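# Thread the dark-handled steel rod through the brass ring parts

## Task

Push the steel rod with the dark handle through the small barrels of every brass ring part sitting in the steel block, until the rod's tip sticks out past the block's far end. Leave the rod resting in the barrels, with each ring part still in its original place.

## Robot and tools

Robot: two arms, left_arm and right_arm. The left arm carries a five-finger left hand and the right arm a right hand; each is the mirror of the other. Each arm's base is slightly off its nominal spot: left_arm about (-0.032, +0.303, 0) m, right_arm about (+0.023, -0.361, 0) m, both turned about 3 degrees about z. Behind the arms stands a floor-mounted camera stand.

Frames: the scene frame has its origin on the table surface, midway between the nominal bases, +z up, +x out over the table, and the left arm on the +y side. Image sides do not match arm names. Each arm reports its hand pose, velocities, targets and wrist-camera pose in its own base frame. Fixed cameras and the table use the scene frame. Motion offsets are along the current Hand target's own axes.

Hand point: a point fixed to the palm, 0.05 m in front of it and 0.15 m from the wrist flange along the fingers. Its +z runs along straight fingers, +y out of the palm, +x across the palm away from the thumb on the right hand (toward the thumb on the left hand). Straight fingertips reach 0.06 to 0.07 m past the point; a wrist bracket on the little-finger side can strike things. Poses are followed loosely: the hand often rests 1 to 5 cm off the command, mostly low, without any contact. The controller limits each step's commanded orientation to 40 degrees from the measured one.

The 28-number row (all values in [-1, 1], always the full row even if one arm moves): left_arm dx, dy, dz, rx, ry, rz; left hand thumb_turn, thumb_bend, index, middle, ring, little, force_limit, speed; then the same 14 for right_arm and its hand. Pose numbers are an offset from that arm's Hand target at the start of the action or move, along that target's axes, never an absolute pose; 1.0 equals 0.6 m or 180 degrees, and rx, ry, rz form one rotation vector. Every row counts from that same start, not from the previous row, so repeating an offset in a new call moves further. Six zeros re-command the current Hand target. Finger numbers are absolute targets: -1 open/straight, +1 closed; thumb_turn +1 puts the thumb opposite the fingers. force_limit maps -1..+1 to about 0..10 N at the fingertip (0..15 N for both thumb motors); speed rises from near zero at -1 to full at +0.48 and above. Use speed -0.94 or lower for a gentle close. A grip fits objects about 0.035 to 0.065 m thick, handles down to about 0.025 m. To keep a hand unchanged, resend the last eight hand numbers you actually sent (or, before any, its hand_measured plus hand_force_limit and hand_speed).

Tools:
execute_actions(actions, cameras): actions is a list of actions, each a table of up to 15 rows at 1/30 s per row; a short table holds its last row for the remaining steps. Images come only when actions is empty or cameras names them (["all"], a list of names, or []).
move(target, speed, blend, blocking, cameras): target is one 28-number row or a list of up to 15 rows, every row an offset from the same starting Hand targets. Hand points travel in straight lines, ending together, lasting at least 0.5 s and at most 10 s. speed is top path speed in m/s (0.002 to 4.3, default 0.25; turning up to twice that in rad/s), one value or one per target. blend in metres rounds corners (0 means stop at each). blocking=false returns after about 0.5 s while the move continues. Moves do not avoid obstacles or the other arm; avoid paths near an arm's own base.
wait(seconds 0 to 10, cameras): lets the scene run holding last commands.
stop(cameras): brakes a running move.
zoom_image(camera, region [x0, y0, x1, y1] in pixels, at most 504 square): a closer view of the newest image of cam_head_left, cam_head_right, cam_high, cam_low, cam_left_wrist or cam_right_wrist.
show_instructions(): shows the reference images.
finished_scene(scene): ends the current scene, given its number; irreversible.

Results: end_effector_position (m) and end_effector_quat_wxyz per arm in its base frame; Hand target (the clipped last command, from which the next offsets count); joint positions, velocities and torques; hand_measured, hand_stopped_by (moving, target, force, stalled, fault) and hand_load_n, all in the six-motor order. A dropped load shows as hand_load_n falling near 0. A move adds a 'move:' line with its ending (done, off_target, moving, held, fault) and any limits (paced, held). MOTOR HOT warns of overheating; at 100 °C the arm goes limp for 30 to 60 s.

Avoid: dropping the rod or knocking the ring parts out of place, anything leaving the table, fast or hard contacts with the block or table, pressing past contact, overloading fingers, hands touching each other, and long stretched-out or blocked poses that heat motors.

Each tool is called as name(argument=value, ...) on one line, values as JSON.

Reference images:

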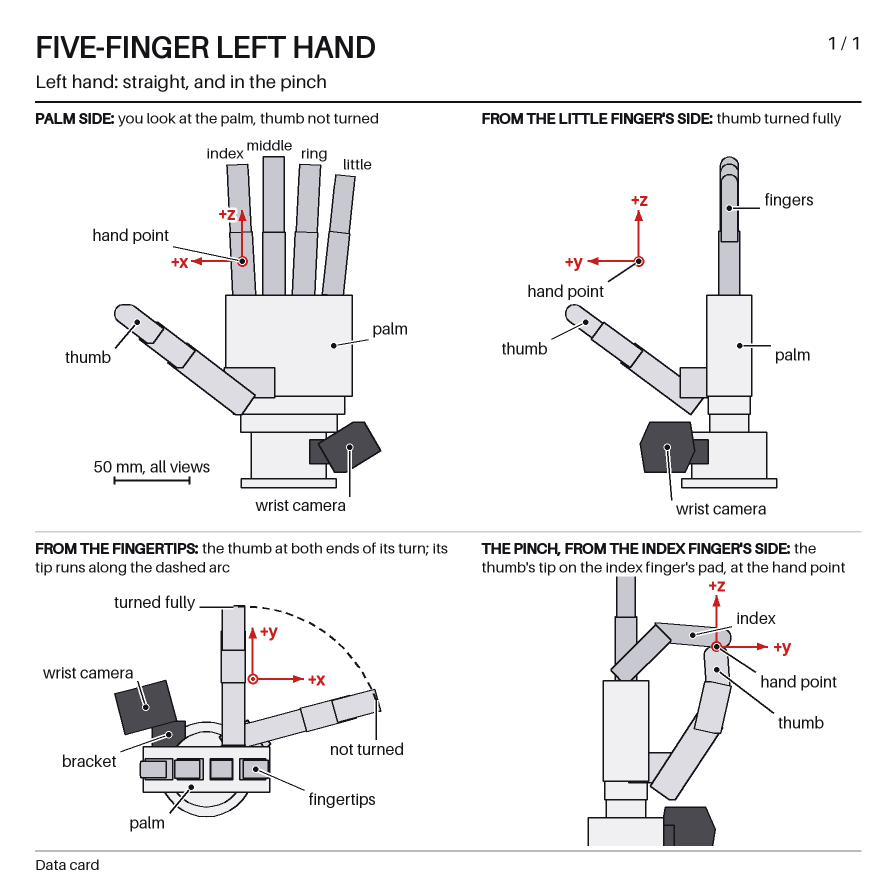

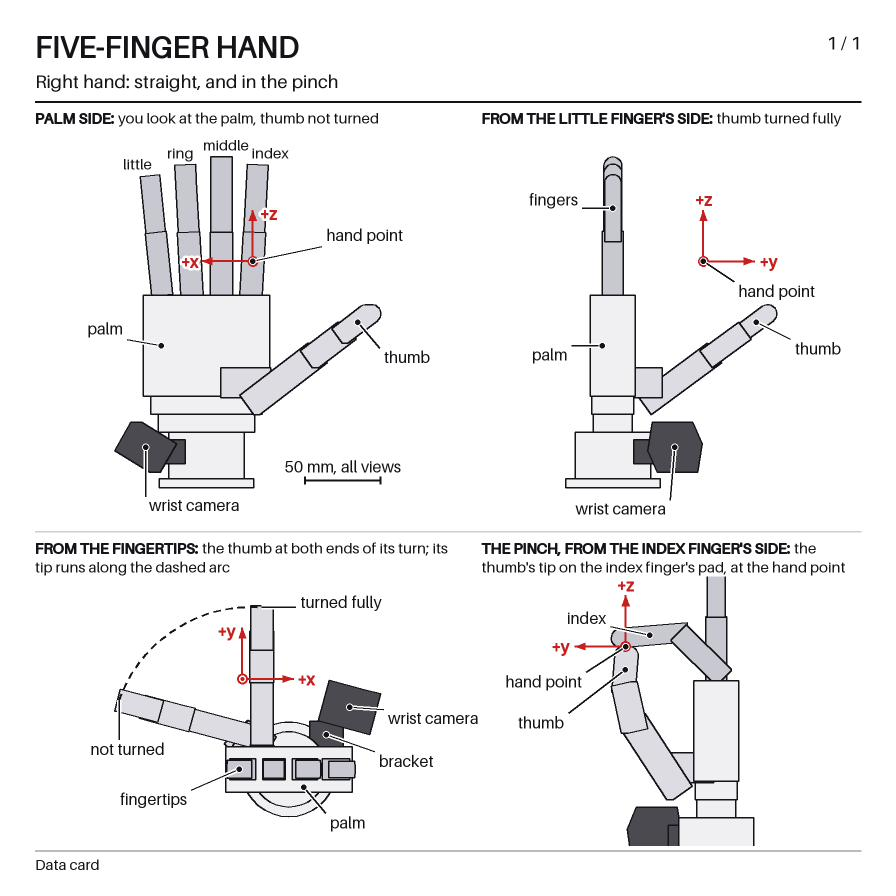

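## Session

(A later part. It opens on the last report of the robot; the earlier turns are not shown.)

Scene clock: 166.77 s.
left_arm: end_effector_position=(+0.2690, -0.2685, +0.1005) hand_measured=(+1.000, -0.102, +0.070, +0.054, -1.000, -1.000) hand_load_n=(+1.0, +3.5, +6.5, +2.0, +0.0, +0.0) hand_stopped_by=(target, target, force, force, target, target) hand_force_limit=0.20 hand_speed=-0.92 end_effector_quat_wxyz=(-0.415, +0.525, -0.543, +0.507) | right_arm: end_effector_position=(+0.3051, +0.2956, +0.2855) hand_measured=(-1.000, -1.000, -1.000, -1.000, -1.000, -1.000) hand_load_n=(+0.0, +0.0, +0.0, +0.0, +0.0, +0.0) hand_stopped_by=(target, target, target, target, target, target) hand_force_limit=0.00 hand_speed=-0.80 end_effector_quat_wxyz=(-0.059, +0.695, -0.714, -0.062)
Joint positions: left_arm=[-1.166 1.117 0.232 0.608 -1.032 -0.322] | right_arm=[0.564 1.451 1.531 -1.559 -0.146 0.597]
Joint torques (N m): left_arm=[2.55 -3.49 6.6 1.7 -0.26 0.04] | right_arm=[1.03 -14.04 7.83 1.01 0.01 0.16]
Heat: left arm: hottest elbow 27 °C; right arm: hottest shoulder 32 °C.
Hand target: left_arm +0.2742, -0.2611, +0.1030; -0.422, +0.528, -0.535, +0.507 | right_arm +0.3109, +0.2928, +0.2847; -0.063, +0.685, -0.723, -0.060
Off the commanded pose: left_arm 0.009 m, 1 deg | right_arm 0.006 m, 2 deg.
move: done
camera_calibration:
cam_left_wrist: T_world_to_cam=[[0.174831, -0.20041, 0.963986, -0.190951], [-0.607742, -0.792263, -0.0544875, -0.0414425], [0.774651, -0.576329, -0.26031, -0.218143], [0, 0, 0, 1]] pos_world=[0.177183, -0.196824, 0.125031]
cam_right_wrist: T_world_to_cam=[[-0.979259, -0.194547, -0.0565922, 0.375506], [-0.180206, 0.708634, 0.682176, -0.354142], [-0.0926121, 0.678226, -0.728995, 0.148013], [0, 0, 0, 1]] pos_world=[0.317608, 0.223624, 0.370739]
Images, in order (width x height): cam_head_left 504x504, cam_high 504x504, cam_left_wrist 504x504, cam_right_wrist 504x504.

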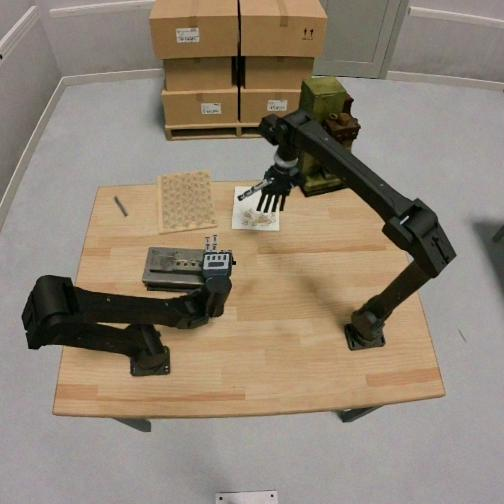

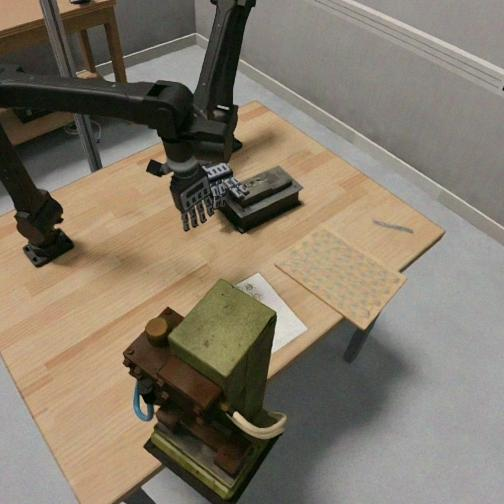

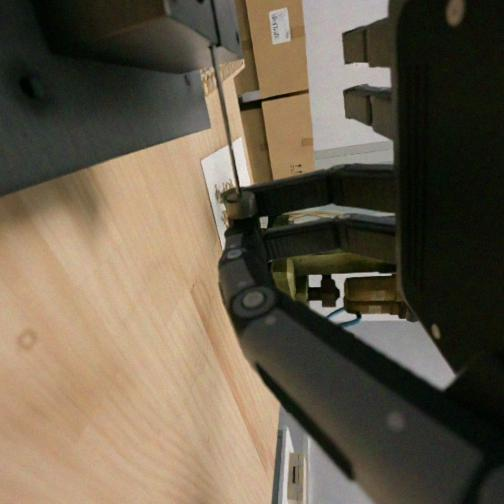

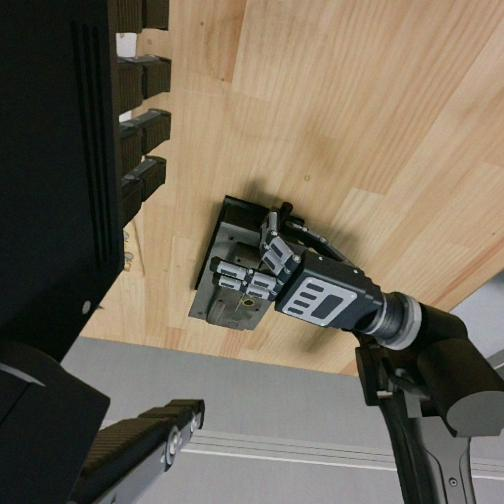

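move(target=[-0.0236,-0.0015,0.0007,0,0,0,1,-0.1,0.34,0.4,-1,-1,0.2,-0.92,0,0,0,0,0,0,-1,-1,-1,-1,-1,-1,0,-0.8], speed=0.04, cameras=["cam_head_left","cam_high","cam_left_wrist","cam_right_wrist"])

zoom_image(camera="cam_right_wrist", region=[200, 270, 260, 335])

zoom_image(camera="cam_left_wrist", region=[100, 0, 300, 240])

Scene clock: 167.87 s.
left_arm: end_effector_position=(+0.2707, -0.2553, +0.1008) hand_measured=(+1.000, -0.102, +0.070, +0.054, -1.000, -1.000) hand_load_n=(+1.0, +3.5, +6.5, +2.0, +0.0, +0.0) hand_stopped_by=(target, target, force, force, target, target) hand_force_limit=0.20 hand_speed=-0.92 end_effector_quat_wxyz=(-0.414, +0.525, -0.543, +0.509) | right_arm: end_effector_position=(+0.3051, +0.2956, +0.2855) hand_measured=(-1.000, -1.000, -1.000, -1.000, -1.000, -1.000) hand_load_n=(+0.0, +0.0, +0.0, +0.0, +0.0, +0.0) hand_stopped_by=(target, target, target, target, target, target) hand_force_limit=0.00 hand_speed=-0.80 end_effector_quat_wxyz=(-0.059, +0.695, -0.714, -0.062)
Joint positions: left_arm=[-1.133 1.07 0.202 0.608 -0.998 -0.306] | right_arm=[0.564 1.451 1.531 -1.559 -0.146 0.597]
Joint torques (N m): left_arm=[2.43 -2.78 6.74 1.63 -0.3 0.04] | right_arm=[1.03 -14.27 7.83 1.1 0 0.17]
Heat: left arm: hottest elbow 27 °C; right arm: hottest shoulder 32 °C.
Hand target: left_arm +0.2759, -0.2471, +0.1026; -0.422, +0.528, -0.535, +0.507 | right_arm +0.3109, +0.2928, +0.2847; -0.063, +0.685, -0.723, -0.060
Off the commanded pose: left_arm 0.010 m, 1 deg | right_arm 0.006 m, 2 deg.
move: done
camera_calibration:
cam_left_wrist: T_world_to_cam=[[0.173987, -0.19688, 0.964866, -0.187771], [-0.609309, -0.791253, -0.0515825, -0.0295505], [0.773609, -0.578927, -0.257629, -0.212406], [0, 0, 0, 1]] pos_world=[0.178984, -0.183318, 0.124928]
cam_right_wrist: T_world_to_cam=[[-0.979259, -0.194547, -0.0565922, 0.375506], [-0.180206, 0.708634, 0.682176, -0.354142], [-0.0926121, 0.678226, -0.728995, 0.148013], [0, 0, 0, 1]] pos_world=[0.317608, 0.223624, 0.370739]
Images, in order (width x height): cam_head_left 504x504, cam_high 504x504, cam_left_wrist 504x504, cam_right_wrist 504x504.

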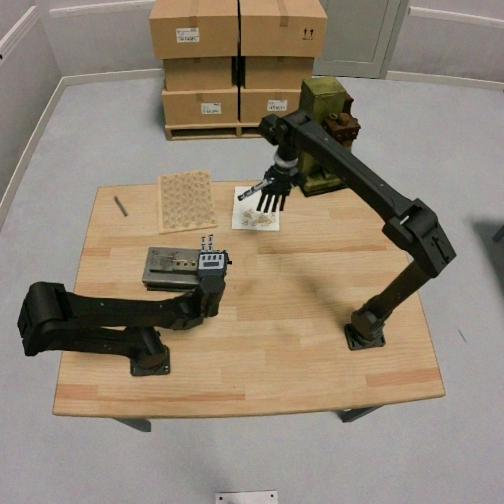

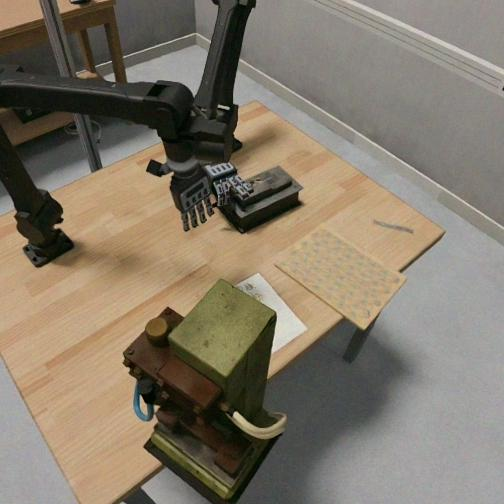

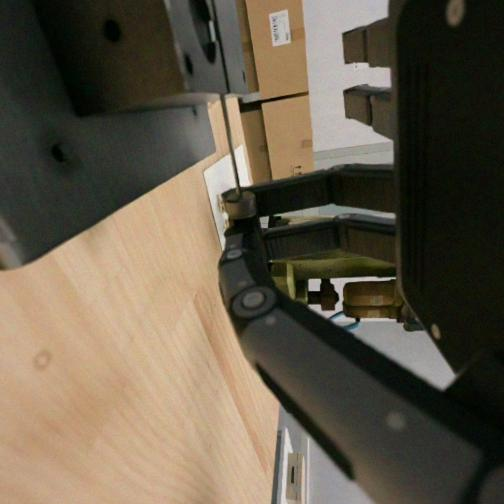

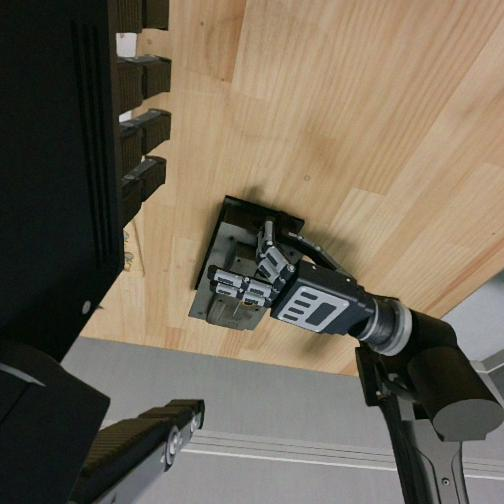

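Scaled by 7.754 from the camera's 504x504 image, which has a finer 720x720 frame.

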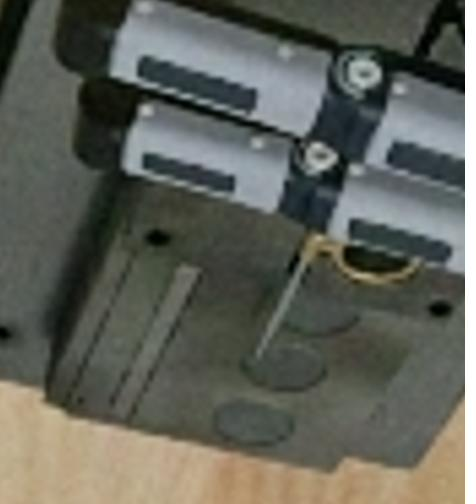

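Scaled by 2.100 from the camera's 504x504 image, which has a finer 720x720 frame.

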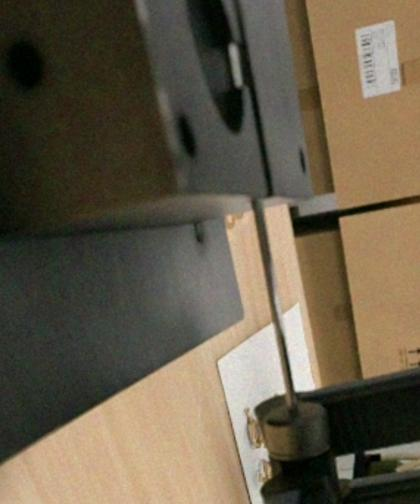

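move(target=[-0.0236,-0.0015,0.0007,0,0,0,1,-0.1,0.34,0.4,-1,-1,0.2,-0.92,0,0,0,0,0,0,-1,-1,-1,-1,-1,-1,0,-0.8], speed=0.04, cameras=["cam_head_left","cam_high","cam_left_wrist","cam_right_wrist"])

zoom_image(camera="cam_right_wrist", region=[200, 270, 260, 335])

zoom_image(camera="cam_left_wrist", region=[100, 0, 300, 240])

Scene clock: 169.00 s.
left_arm: end_effector_position=(+0.2726, -0.2421, +0.1015) hand_measured=(+1.000, -0.102, +0.070, +0.054, -1.000, -1.000) hand_load_n=(+1.0, +3.5, +6.5, +2.0, +0.0, +0.0) hand_stopped_by=(target, target, force, force, target, target) hand_force_limit=0.20 hand_speed=-0.92 end_effector_quat_wxyz=(-0.412, +0.525, -0.541, +0.512) | right_arm: end_effector_position=(+0.3051, +0.2956, +0.2855) hand_measured=(-1.000, -1.000, -1.000, -1.000, -1.000, -1.000) hand_load_n=(+0.0, +0.0, +0.0, +0.0, +0.0, +0.0) hand_stopped_by=(target, target, target, target, target, target) hand_force_limit=0.00 hand_speed=-0.80 end_effector_quat_wxyz=(-0.059, +0.695, -0.714, -0.062)
Joint positions: left_arm=[-1.096 1.02 0.172 0.608 -0.96 -0.291] | right_arm=[0.564 1.451 1.531 -1.559 -0.146 0.597]
Joint torques (N m): left_arm=[2.84 -2.43 6.98 1.39 -0.3 0.04] | right_arm=[0.85 -14.21 7.8 1.01 0 0.16]
Heat: left arm: hottest elbow 27 °C; right arm: hottest shoulder 32 °C.
Hand target: left_arm +0.2778, -0.2330, +0.1024; -0.422, +0.528, -0.535, +0.507 | right_arm +0.3109, +0.2928, +0.2847; -0.063, +0.685, -0.723, -0.060
Off the commanded pose: left_arm 0.010 m, 1 deg | right_arm 0.006 m, 2 deg.
move: done
camera_calibration:
cam_left_wrist: T_world_to_cam=[[0.17133, -0.19025, 0.96667, -0.18405], [-0.610855, -0.790329, -0.0472784, -0.017667], [0.772982, -0.582395, -0.251623, -0.207306], [0, 0, 0, 1]] pos_world=[0.180985, -0.169712, 0.124917]
cam_right_wrist: T_world_to_cam=[[-0.979259, -0.194547, -0.0565922, 0.375506], [-0.180206, 0.708634, 0.682176, -0.354142], [-0.0926121, 0.678226, -0.728995, 0.148013], [0, 0, 0, 1]] pos_world=[0.317608, 0.223624, 0.370739]
Images, in order (width x height): cam_head_left 504x504, cam_high 504x504, cam_left_wrist 504x504, cam_right_wrist 504x504.

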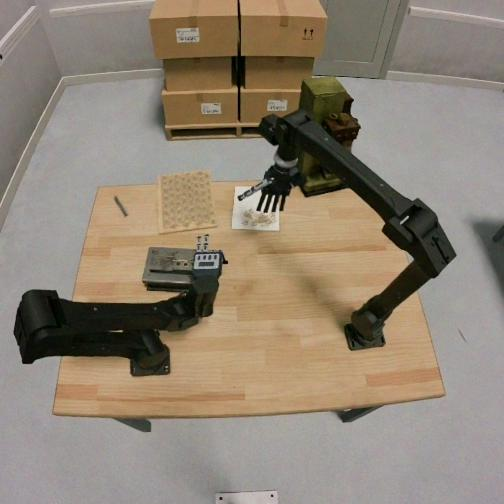

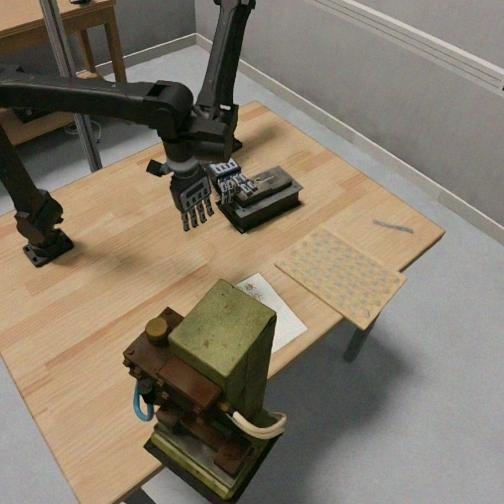

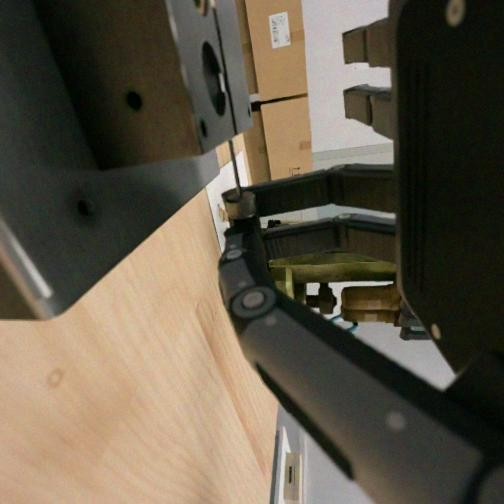

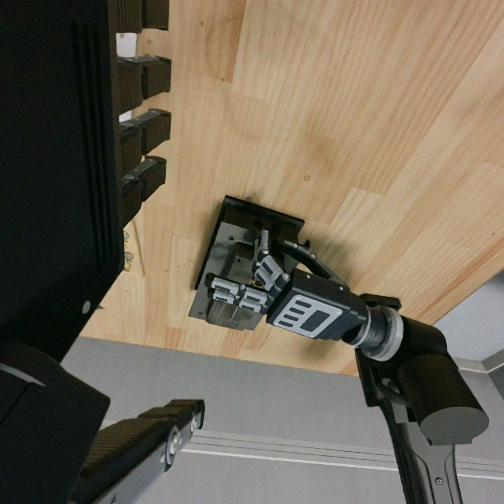

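Scaled by 7.754 from the camera's 504x504 image, which has a finer 720x720 frame.

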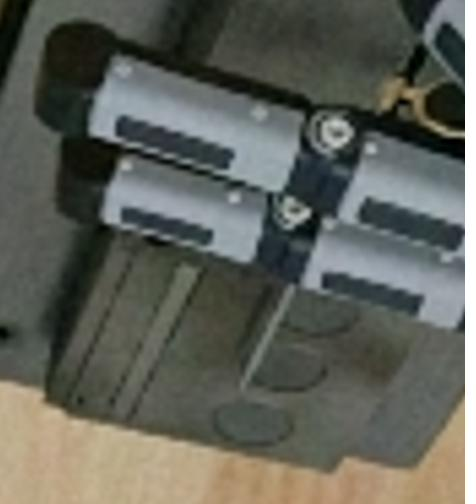

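Scaled by 2.100 from the camera's 504x504 image, which has a finer 720x720 frame.

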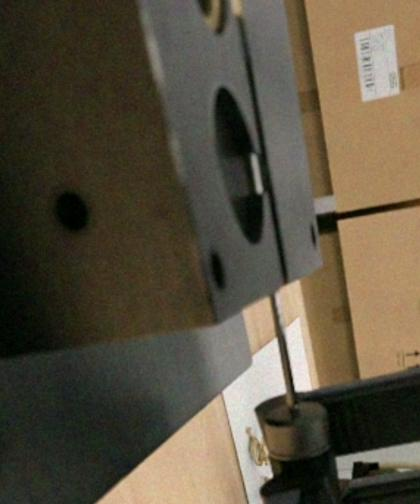

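move(target=[-0.0185,-0.0010,0.0006,0,0,0,1,-0.1,0.34,0.4,-1,-1,0.2,-0.92,0,0,0,0,0,0,-1,-1,-1,-1,-1,-1,0,-0.8], speed=0.03, cameras=["cam_head_left","cam_high","cam_left_wrist","cam_right_wrist"])

zoom_image(camera="cam_left_wrist", region=[150, 0, 350, 240])

zoom_image(camera="cam_right_wrist", region=[180, 220, 320, 340])

Scene clock: 170.03 s.
left_arm: end_effector_position=(+0.2739, -0.2322, +0.1026) hand_measured=(+1.000, -0.102, +0.070, +0.054, -1.000, -1.000) hand_load_n=(+1.5, +4.0, +7.0, +1.5, +0.0, +0.0) hand_stopped_by=(target, target, force, force, target, target) hand_force_limit=0.20 hand_speed=-0.92 end_effector_quat_wxyz=(-0.410, +0.525, -0.539, +0.516) | right_arm: end_effector_position=(+0.3051, +0.2956, +0.2855) hand_measured=(-1.000, -1.000, -1.000, -1.000, -1.000, -1.000) hand_load_n=(+0.0, +0.0, +0.0, +0.0, +0.0, +0.0) hand_stopped_by=(target, target, target, target, target, target) hand_force_limit=0.00 hand_speed=-0.80 end_effector_quat_wxyz=(-0.059, +0.695, -0.714, -0.062)
Joint positions: left_arm=[-1.065 0.978 0.148 0.608 -0.926 -0.279] | right_arm=[0.564 1.451 1.531 -1.559 -0.146 0.597]
Joint torques (N m): left_arm=[2.96 -2.02 7.19 1.07 -0.33 0.05] | right_arm=[1.08 -14.21 7.82 1.01 0 0.18]
Heat: left arm: hottest elbow 27 °C; right arm: hottest shoulder 32 °C.
Hand target: left_arm +0.2791, -0.2220, +0.1020; -0.422, +0.528, -0.535, +0.507 | right_arm +0.3109, +0.2928, +0.2847; -0.063, +0.685, -0.723, -0.060
Off the commanded pose: left_arm 0.012 m, 2 deg | right_arm 0.006 m, 2 deg.
move: off_target (left_arm)
camera_calibration:
cam_left_wrist: T_world_to_cam=[[0.167412, -0.182521, 0.968844, -0.180736], [-0.613033, -0.788903, -0.0426919, -0.00860835], [0.772116, -0.586787, -0.243963, -0.203864], [0, 0, 0, 1]] pos_world=[0.182387, -0.159404, 0.125002]
cam_right_wrist: T_world_to_cam=[[-0.979259, -0.194547, -0.0565922, 0.375506], [-0.180206, 0.708634, 0.682176, -0.354142], [-0.0926121, 0.678226, -0.728995, 0.148013], [0, 0, 0, 1]] pos_world=[0.317608, 0.223624, 0.370739]
Images, in order (width x height): cam_head_left 504x504, cam_high 504x504, cam_left_wrist 504x504, cam_right_wrist 504x504.

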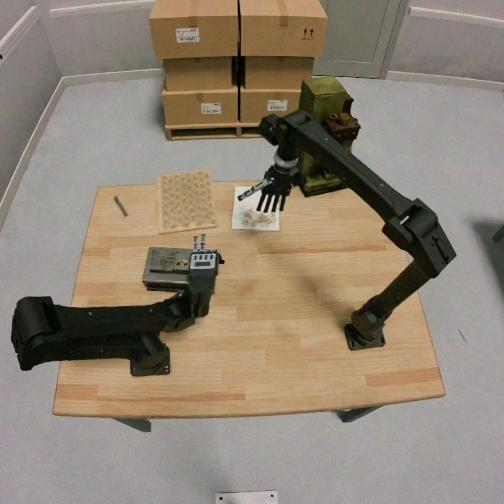

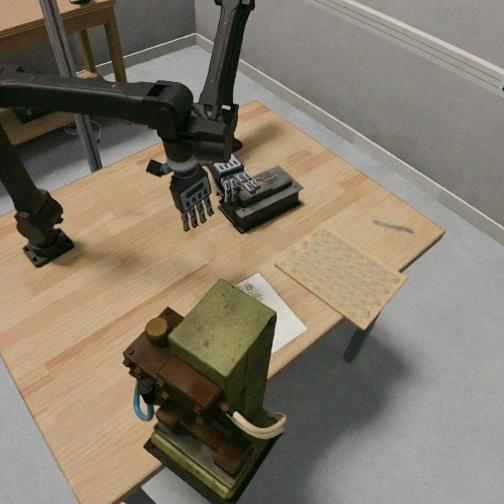

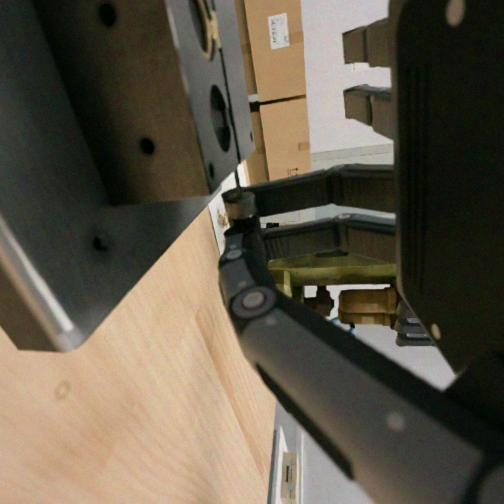

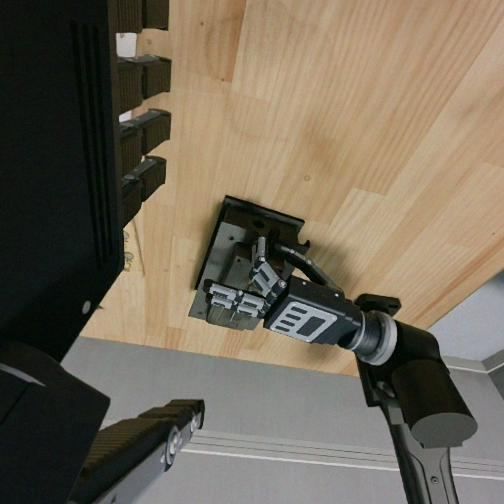

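Scaled by 2.100 from the camera's 504x504 image, which has a finer 720x720 frame.

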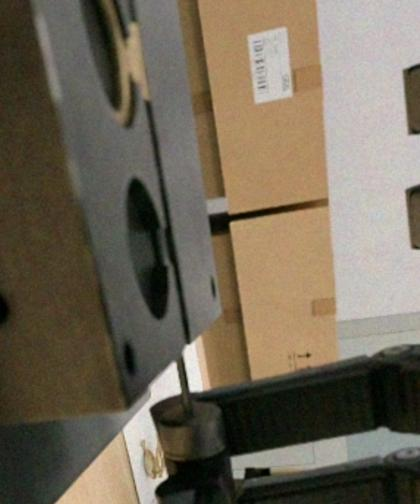

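Scaled by 3.600 from the camera's 504x504 image, which has a finer 720x720 frame.

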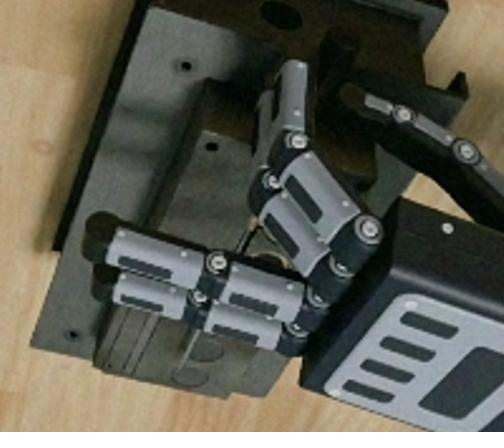

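move(target=[-0.0168,0.0012,0.0008,0,0,0,1,-0.1,0.34,0.4,-1,-1,0.2,-0.92,0,0,0,0,0,0,-1,-1,-1,-1,-1,-1,0,-0.8], speed=0.03, cameras=["cam_head_left","cam_high","cam_left_wrist","cam_right_wrist"])

zoom_image(camera="cam_left_wrist", region=[150, 0, 350, 240])

zoom_image(camera="cam_right_wrist", region=[180, 220, 320, 340])

Scene clock: 171.23 s.
left_arm: end_effector_position=(+0.2750, -0.2236, +0.1023) hand_measured=(+1.000, -0.102, +0.070, +0.054, -1.000, -1.000) hand_load_n=(+1.5, +4.0, +7.0, +1.5, +0.0, +0.0) hand_stopped_by=(target, target, force, force, target, target) hand_force_limit=0.20 hand_speed=-0.92 end_effector_quat_wxyz=(-0.408, +0.525, -0.538, +0.518) | right_arm: end_effector_position=(+0.3051, +0.2956, +0.2855) hand_measured=(-1.000, -1.000, -1.000, -1.000, -1.000, -1.000) hand_load_n=(+0.0, +0.0, +0.0, +0.0, +0.0, +0.0) hand_stopped_by=(target, target, target, target, target, target) hand_force_limit=0.00 hand_speed=-0.80 end_effector_quat_wxyz=(-0.059, +0.695, -0.714, -0.062)
Joint positions: left_arm=[-1.035 0.944 0.128 0.608 -0.894 -0.269] | right_arm=[0.564 1.451 1.531 -1.559 -0.146 0.597]
Joint torques (N m): left_arm=[3.02 -1.61 7.28 0.99 -0.37 0.08] | right_arm=[1.2 -14.27 7.76 1.06 0.01 0.18]
Heat: left arm: hottest elbow 27 °C; right arm: hottest shoulder 32 °C.
Hand target: left_arm +0.2804, -0.2121, +0.1004; -0.422, +0.528, -0.535, +0.507 | right_arm +0.3109, +0.2928, +0.2847; -0.063, +0.685, -0.723, -0.060
Off the commanded pose: left_arm 0.013 m, 2 deg | right_arm 0.006 m, 2 deg.
move: off_target (left_arm)
camera_calibration:
cam_left_wrist: T_world_to_cam=[[0.165068, -0.177968, 0.970093, -0.177548], [-0.615517, -0.787125, -0.0396671, -0.000310496], [0.770644, -0.590561, -0.239472, -0.200575], [0, 0, 0, 1]] pos_world=[0.183688, -0.150294, 0.124194]
cam_right_wrist: T_world_to_cam=[[-0.979259, -0.194547, -0.0565922, 0.375506], [-0.180206, 0.708634, 0.682176, -0.354142], [-0.0926121, 0.678226, -0.728995, 0.148013], [0, 0, 0, 1]] pos_world=[0.317608, 0.223624, 0.370739]
Images, in order (width x height): cam_head_left 504x504, cam_high 504x504, cam_left_wrist 504x504, cam_right_wrist 504x504.

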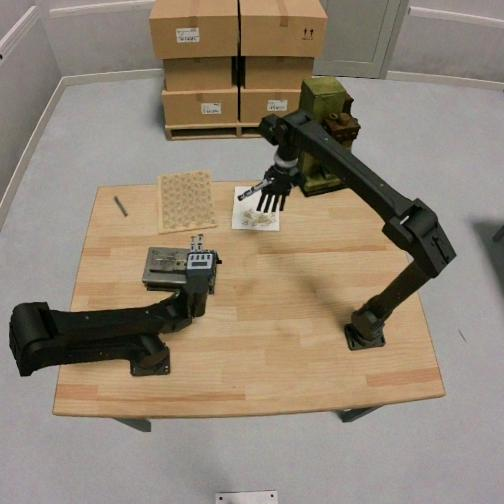

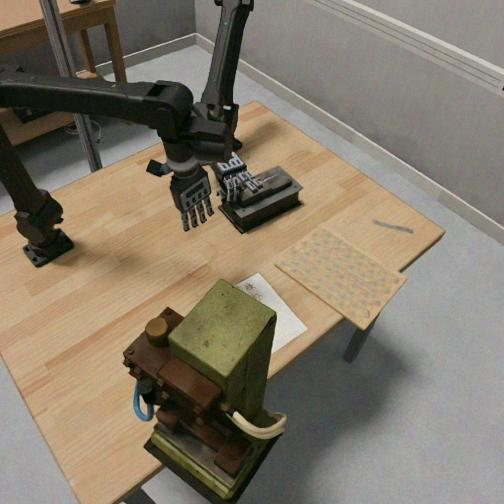

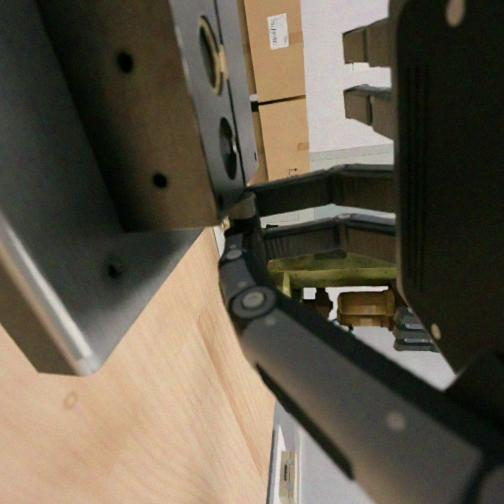

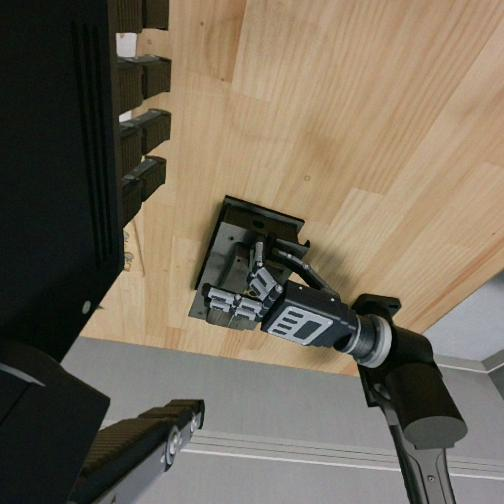

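Scaled by 2.100 from the camera's 504x504 image, which has a finer 720x720 frame.

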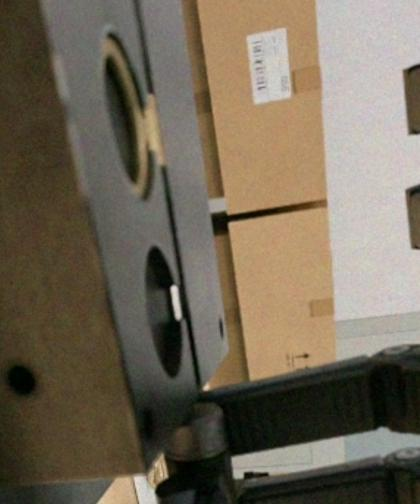

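Scaled by 3.600 from the camera's 504x504 image, which has a finer 720x720 frame.

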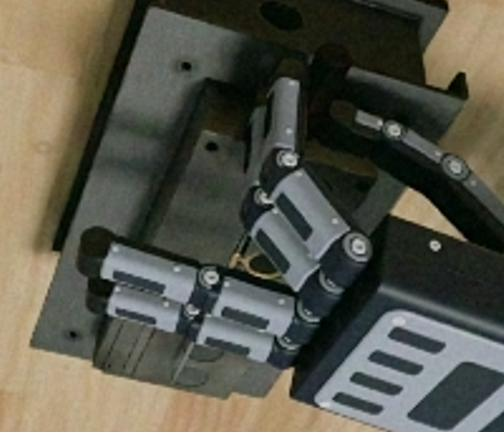

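move(target=[[0.01558,0.00032,-0.00535,0,0,0,1,-0.1,0.34,0.4,-1,-1,0.2,-0.92,0,0,0,0,0,0,-1,-1,-1,-1,-1,-1,0,-0.8],[0.01558,0.00032,-0.00535,0,0,0,1,-0.1,-0.2,-0.2,-1,-1,0.2,-0.88,0,0,0,0,0,0,-1,-1,-1,-1,-1,-1,0,-0.8]], speed=0.03, cameras=["cam_head_left","cam_high","cam_left_wrist","cam_right_wrist"])

zoom_image(camera="cam_left_wrist", region=[150, 0, 400, 300])

zoom_image(camera="cam_right_wrist", region=[180, 220, 320, 340])

Scene clock: 173.80 s.
left_arm: end_effector_position=(+0.2743, -0.2215, +0.1020) hand_measured=(+1.000, -0.100, -0.200, -0.200, -1.000, -1.000) hand_load_n=(+0.0, +0.0, +0.0, -1.0, +0.0, +0.0) hand_stopped_by=(target, target, target, target, target, target) hand_force_limit=0.20 hand_speed=-0.88 end_effector_quat_wxyz=(-0.415, +0.527, -0.534, +0.514) | right_arm: end_effector_position=(+0.3051, +0.2956, +0.2855) hand_measured=(-1.000, -1.000, -1.000, -1.000, -1.000, -1.000) hand_load_n=(+0.0, +0.0, +0.0, +0.0, +0.0, +0.0) hand_stopped_by=(target, target, target, target, target, target) hand_force_limit=0.00 hand_speed=-0.80 end_effector_quat_wxyz=(-0.059, +0.695, -0.714, -0.062)
Joint positions: left_arm=[-1.048 0.948 0.128 0.608 -0.924 -0.269] | right_arm=[0.564 1.451 1.531 -1.559 -0.146 0.597]
Joint torques (N m): left_arm=[0.79 -0.32 8.35 0.87 -0.75 -0.05] | right_arm=[1.26 -14.15 7.82 1.07 0.02 0.17]
Heat: left arm: hottest elbow 27 °C; right arm: hottest shoulder 32 °C.
Hand target: left_arm +0.2764, -0.2211, +0.1014; -0.422, +0.528, -0.535, +0.507 | right_arm +0.3109, +0.2928, +0.2847; -0.063, +0.685, -0.723, -0.060
Off the commanded pose: left_arm 0.002 m, 1 deg | right_arm 0.006 m, 2 deg.
move: done
camera_calibration:
cam_left_wrist: T_world_to_cam=[[0.164437, -0.181199, 0.969602, -0.177261], [-0.602296, -0.796901, -0.0467805, -0.00426538], [0.781153, -0.576295, -0.240175, -0.198555], [0, 0, 0, 1]] pos_world=[0.181681, -0.149945, 0.123985]
cam_right_wrist: T_world_to_cam=[[-0.979259, -0.194547, -0.0565922, 0.375506], [-0.180206, 0.708634, 0.682176, -0.354142], [-0.0926121, 0.678226, -0.728995, 0.148013], [0, 0, 0, 1]] pos_world=[0.317608, 0.223624, 0.370739]
Images, in order (width x height): cam_head_left 504x504, cam_high 504x504, cam_left_wrist 504x504, cam_right_wrist 504x504.

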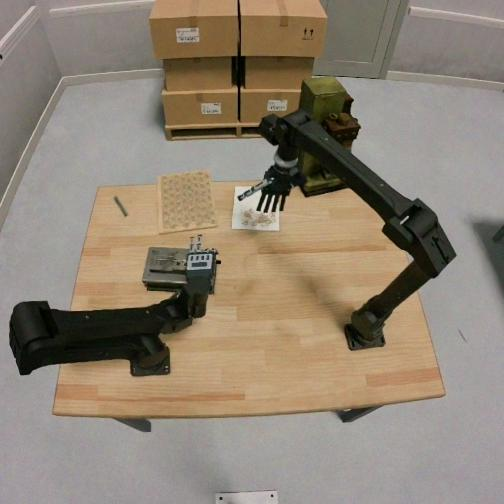

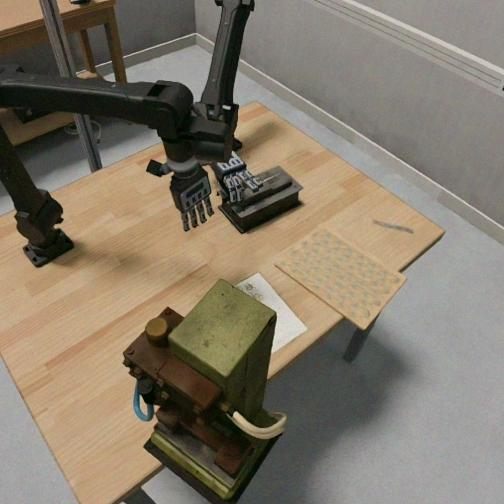

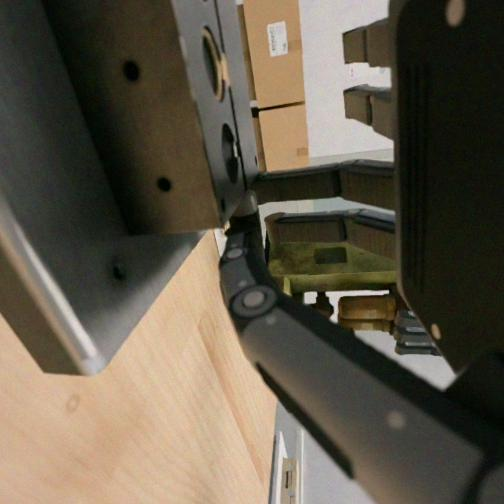

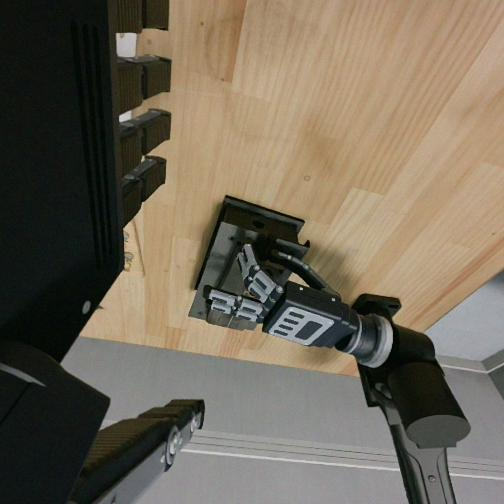

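Scaled by 1.680 from the camera's 504x504 image, which has a finer 720x720 frame.

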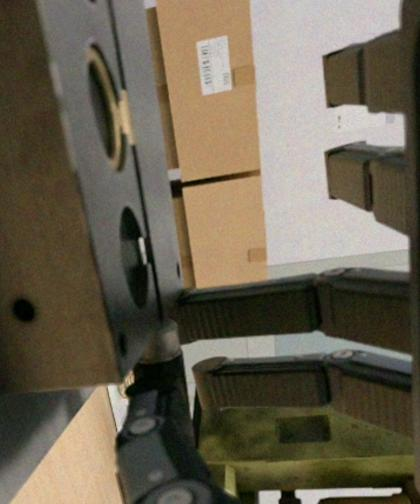

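Scaled by 3.600 from the camera's 504x504 image, which has a finer 720x720 frame.

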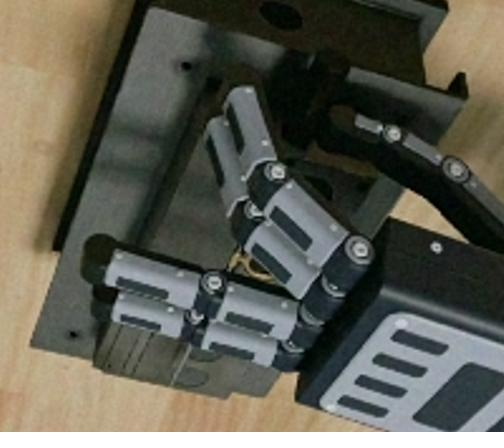

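move(target=[0.01415,0.0076,-0.04835,0,0,0,1,-0.1,-1,-1,-1,-1,0.2,-0.6,0,0,0,0,0,0,-1,-1,-1,-1,-1,-1,0,-0.8], speed=0.05, cameras=["cam_head_left","cam_high","cam_left_wrist","cam_right_wrist"])

zoom_image(camera="cam_left_wrist", region=[150, 50, 400, 350])

zoom_image(camera="cam_right_wrist", region=[180, 220, 320, 340])

Scene clock: 175.53 s.
left_arm: end_effector_position=(+0.2491, -0.2231, +0.0986) hand_measured=(+1.000, -0.100, -1.000, -1.000, -1.000, -1.000) hand_load_n=(+0.0, +0.0, +0.0, +0.0, +0.0, +0.0) hand_stopped_by=(target, target, target, target, target, target) hand_force_limit=0.20 hand_speed=-0.60 end_effector_quat_wxyz=(-0.427, +0.528, -0.536, +0.502) | right_arm: end_effector_position=(+0.3051, +0.2956, +0.2855) hand_measured=(-1.000, -1.000, -1.000, -1.000, -1.000, -1.000) hand_load_n=(+0.0, +0.0, +0.0, +0.0, +0.0, +0.0) hand_stopped_by=(target, target, target, target, target, target) hand_force_limit=0.00 hand_speed=-0.80 end_effector_quat_wxyz=(-0.059, +0.695, -0.714, -0.062)
Joint positions: left_arm=[-1.193 0.907 0.128 0.492 -1.088 -0.328] | right_arm=[0.564 1.451 1.531 -1.559 -0.146 0.597]
Joint torques (N m): left_arm=[-0.15 -1.38 8.03 0.58 -0.29 -0.19] | right_arm=[1.08 -14.15 7.8 1.05 -0.01 0.16]
Heat: left arm: hottest elbow 27 °C; right arm: hottest shoulder 32 °C.
Hand target: left_arm +0.2464, -0.2270, +0.1013; -0.422, +0.528, -0.535, +0.507 | right_arm +0.3109, +0.2928, +0.2847; -0.063, +0.685, -0.723, -0.060
Off the commanded pose: left_arm 0.005 m, 1 deg | right_arm 0.006 m, 2 deg.
move: done
camera_calibration:
cam_left_wrist: T_world_to_cam=[[0.170599, -0.204017, 0.963988, -0.176184], [-0.58435, -0.80867, -0.0677326, -0.0258382], [0.793367, -0.551752, -0.257175, -0.17648], [0, 0, 0, 1]] pos_world=[0.154971, -0.154212, 0.122703]
cam_right_wrist: T_world_to_cam=[[-0.979259, -0.194547, -0.0565922, 0.375506], [-0.180206, 0.708634, 0.682176, -0.354142], [-0.0926121, 0.678226, -0.728995, 0.148013], [0, 0, 0, 1]] pos_world=[0.317608, 0.223624, 0.370739]
Images, in order (width x height): cam_head_left 504x504, cam_high 504x504, cam_left_wrist 504x504, cam_right_wrist 504x504.

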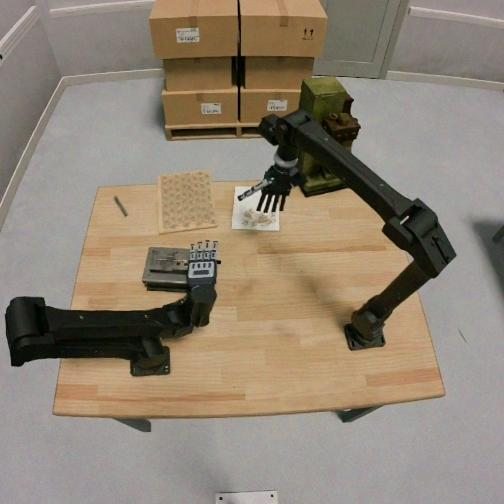

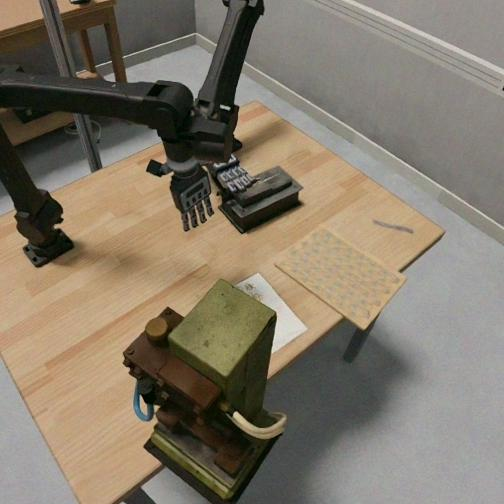

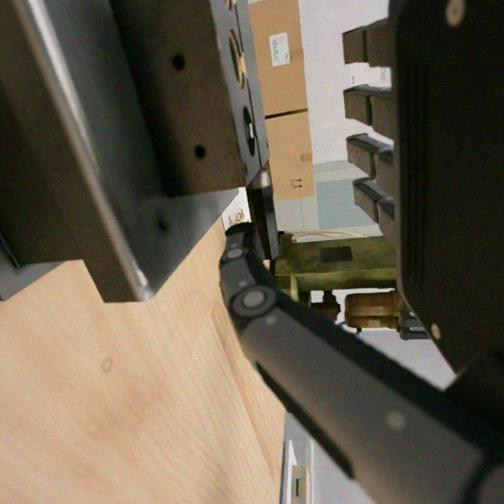

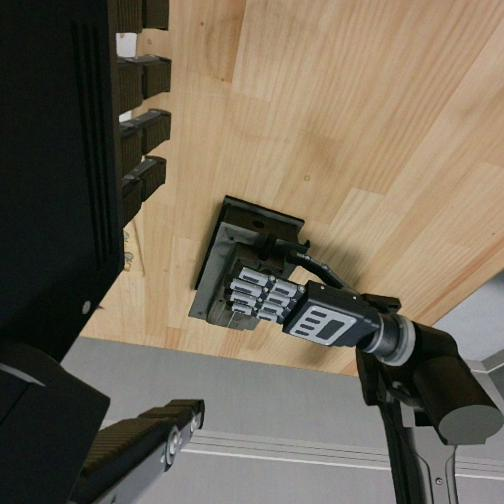

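Scaled by 1.680 from the camera's 504x504 image, which has a finer 720x720 frame.

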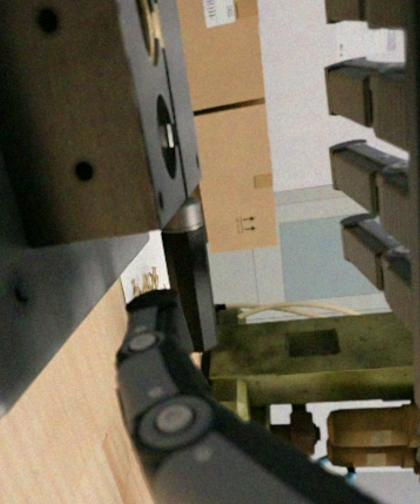

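Scaled by 3.600 from the camera's 504x504 image, which has a finer 720x720 frame.

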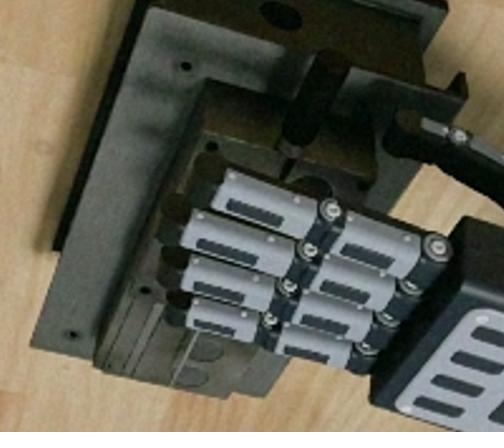

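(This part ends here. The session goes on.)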